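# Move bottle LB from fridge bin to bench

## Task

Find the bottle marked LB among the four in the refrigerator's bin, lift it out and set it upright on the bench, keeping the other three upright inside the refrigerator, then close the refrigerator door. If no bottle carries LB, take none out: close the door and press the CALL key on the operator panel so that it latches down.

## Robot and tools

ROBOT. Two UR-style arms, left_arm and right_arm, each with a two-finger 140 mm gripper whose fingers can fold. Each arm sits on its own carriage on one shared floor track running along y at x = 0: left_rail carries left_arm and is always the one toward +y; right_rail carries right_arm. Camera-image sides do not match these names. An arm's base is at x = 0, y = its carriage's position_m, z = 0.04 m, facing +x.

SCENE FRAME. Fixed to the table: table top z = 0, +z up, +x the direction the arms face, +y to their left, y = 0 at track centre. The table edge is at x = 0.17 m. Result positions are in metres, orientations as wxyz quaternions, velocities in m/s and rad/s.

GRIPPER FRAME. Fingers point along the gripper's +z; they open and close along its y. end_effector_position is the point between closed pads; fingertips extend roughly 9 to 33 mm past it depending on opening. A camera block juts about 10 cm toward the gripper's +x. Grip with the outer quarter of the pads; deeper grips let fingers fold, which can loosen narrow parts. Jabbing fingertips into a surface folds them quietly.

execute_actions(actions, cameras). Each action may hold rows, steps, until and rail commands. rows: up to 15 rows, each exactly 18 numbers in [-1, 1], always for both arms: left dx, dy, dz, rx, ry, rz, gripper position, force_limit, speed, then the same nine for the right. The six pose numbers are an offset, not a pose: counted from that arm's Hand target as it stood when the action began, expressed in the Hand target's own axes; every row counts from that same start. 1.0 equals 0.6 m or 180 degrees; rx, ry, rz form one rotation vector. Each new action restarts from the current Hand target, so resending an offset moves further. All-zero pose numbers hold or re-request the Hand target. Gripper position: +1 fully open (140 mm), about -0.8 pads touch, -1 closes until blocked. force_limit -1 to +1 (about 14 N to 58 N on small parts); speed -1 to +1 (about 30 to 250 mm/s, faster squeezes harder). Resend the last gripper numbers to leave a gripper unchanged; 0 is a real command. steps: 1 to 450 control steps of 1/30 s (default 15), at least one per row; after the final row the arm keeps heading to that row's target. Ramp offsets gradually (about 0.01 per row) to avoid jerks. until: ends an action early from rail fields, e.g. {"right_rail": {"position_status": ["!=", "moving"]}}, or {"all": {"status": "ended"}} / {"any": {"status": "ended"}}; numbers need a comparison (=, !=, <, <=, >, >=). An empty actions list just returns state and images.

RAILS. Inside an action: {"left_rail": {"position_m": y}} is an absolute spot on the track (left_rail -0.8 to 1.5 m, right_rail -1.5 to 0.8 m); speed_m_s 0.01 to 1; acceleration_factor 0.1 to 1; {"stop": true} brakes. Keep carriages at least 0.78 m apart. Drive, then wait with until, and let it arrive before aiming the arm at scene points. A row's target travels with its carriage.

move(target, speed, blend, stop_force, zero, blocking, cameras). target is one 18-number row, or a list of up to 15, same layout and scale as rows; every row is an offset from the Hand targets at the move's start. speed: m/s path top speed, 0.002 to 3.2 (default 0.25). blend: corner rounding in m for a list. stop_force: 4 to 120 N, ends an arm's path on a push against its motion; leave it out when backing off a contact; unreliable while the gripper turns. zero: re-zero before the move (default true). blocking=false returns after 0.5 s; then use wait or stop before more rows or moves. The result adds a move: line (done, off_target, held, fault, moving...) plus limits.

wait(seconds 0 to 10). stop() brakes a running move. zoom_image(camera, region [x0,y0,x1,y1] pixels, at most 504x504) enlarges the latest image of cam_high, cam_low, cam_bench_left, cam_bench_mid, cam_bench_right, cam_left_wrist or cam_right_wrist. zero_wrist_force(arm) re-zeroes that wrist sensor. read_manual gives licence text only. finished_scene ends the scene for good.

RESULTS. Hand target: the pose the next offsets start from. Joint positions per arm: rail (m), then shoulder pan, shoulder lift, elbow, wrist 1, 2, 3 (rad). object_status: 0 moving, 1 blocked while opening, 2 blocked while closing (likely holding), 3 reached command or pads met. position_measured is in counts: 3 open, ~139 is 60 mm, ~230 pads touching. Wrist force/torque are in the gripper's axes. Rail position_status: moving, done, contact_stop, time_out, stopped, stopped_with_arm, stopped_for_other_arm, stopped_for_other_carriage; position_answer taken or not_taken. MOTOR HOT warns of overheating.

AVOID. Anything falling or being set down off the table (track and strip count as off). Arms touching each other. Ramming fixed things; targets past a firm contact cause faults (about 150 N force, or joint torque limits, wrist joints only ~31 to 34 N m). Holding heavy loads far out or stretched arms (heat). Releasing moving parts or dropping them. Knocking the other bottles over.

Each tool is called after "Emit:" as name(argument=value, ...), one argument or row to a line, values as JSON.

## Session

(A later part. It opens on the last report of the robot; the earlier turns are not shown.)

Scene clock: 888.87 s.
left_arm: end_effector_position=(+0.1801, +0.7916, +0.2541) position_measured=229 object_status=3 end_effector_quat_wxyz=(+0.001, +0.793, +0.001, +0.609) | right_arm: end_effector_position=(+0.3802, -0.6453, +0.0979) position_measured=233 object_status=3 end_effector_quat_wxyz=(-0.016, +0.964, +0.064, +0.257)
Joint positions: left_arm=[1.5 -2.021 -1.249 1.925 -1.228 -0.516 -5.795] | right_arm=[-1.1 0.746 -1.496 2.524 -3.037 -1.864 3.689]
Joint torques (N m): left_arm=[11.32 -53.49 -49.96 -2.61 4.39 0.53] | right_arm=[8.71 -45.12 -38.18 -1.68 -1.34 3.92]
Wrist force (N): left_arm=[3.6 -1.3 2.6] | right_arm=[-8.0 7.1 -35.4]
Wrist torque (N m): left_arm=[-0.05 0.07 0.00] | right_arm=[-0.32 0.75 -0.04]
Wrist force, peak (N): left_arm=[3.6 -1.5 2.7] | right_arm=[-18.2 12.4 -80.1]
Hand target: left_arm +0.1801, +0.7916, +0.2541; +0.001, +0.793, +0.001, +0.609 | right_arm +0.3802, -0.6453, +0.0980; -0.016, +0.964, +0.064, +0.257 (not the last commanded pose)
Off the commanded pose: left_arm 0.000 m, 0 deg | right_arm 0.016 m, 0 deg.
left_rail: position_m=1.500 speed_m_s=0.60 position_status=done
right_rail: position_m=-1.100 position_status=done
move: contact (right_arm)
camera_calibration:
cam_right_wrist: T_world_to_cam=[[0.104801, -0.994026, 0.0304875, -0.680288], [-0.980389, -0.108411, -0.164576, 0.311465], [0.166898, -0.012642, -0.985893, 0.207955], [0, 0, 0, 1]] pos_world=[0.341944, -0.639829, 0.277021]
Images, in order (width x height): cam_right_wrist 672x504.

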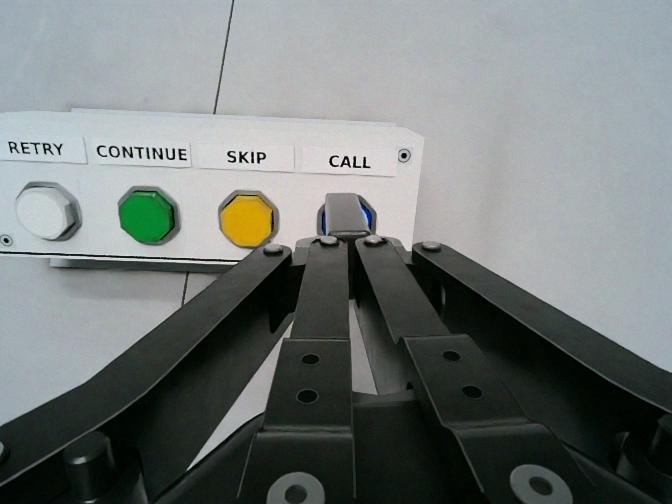

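Emit:
move(
  target=[0,0,0,0,0,0,-0.8,-0.1,0,-0.05,0,-0.15,0,0,0,-1,0,0],
  speed=0.1,
  cameras=["cam_right_wrist","cam_bench_mid","cam_high"],
)

Emit:
zoom_image(
  camera="cam_right_wrist",
  region=[50, 80, 430, 260],
)

Emit:
zoom_image(
  camera="cam_bench_mid",
  region=[110, 380, 230, 450],
)

Scene clock: 893.27 s.
left_arm: end_effector_position=(+0.1801, +0.7916, +0.2541) position_measured=229 object_status=3 end_effector_quat_wxyz=(+0.001, +0.793, +0.001, +0.609) | right_arm: end_effector_position=(+0.3100, -0.6545, +0.1610) position_measured=233 object_status=3 end_effector_quat_wxyz=(-0.016, +0.964, +0.064, +0.257)
Joint positions: left_arm=[1.5 -2.021 -1.249 1.925 -1.228 -0.516 -5.795] | right_arm=[-1.1 0.848 -1.715 2.536 -2.8 -1.906 3.786]
Joint torques (N m): left_arm=[11.43 -52.51 -49.52 -2.63 4.28 0.68] | right_arm=[11.71 -43.08 -44.7 -1.94 -3.35 3.74]
Wrist force (N): left_arm=[3.0 -1.5 2.4] | right_arm=[-3.9 1.1 -4.9]
Wrist torque (N m): left_arm=[-0.09 0.22 0.00] | right_arm=[0.18 0.75 -0.24]
Wrist force, peak (N): left_arm=[3.6 -1.4 2.7] | right_arm=[-8.0 6.7 -35.8]
Hand target: left_arm +0.1801, +0.7916, +0.2541; +0.001, +0.793, +0.001, +0.609 | right_arm +0.3100, -0.6545, +0.1610; -0.016, +0.964, +0.064, +0.257
Off the commanded pose: left_arm 0.000 m, 0 deg | right_arm 0.000 m, 0 deg.
left_rail: position_m=1.500 speed_m_s=0.60 position_status=done
right_rail: position_m=-1.100 position_status=done
move: done
camera_calibration:
cam_right_wrist: T_world_to_cam=[[0.104898, -0.994015, 0.0305035, -0.684011], [-0.980378, -0.108509, -0.164572, 0.251846], [0.166897, -0.0126416, -0.985893, 0.281683], [0, 0, 0, 1]] pos_world=[0.271644, -0.649029, 0.340021]
Images, in order (width x height): cam_high 672x504, cam_bench_mid 672x504, cam_right_wrist 672x504.

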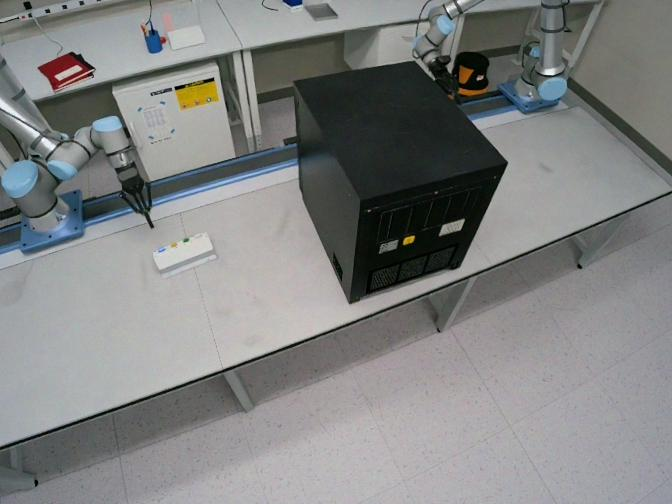

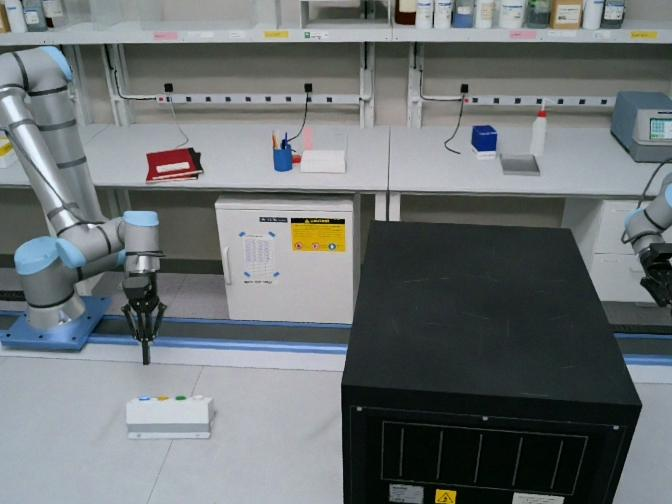

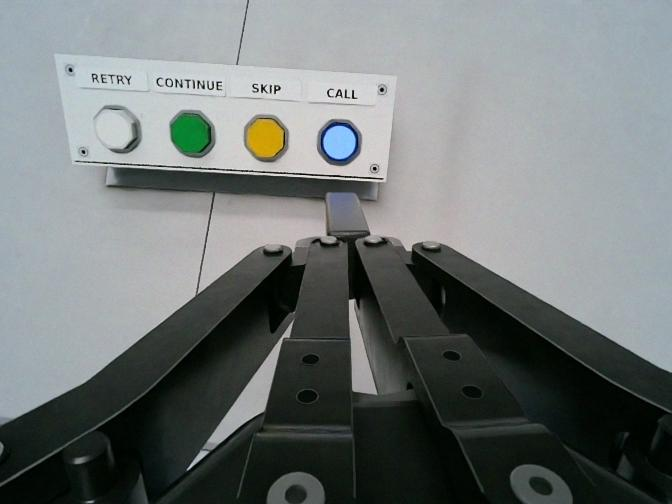

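Scaled by 1.326 from the camera's 672x504 image, which has a finer 960x720 frame.

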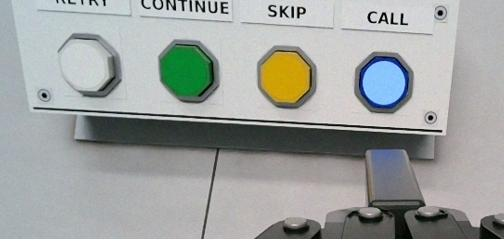

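Scaled by 4.200 from the camera's 672x504 image, which has a finer 960x720 frame.

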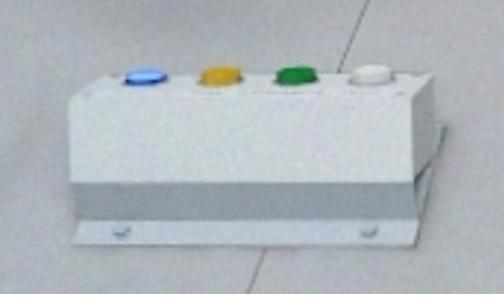

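Emit:
finished_scene(
)

The scene is finished: the task was done.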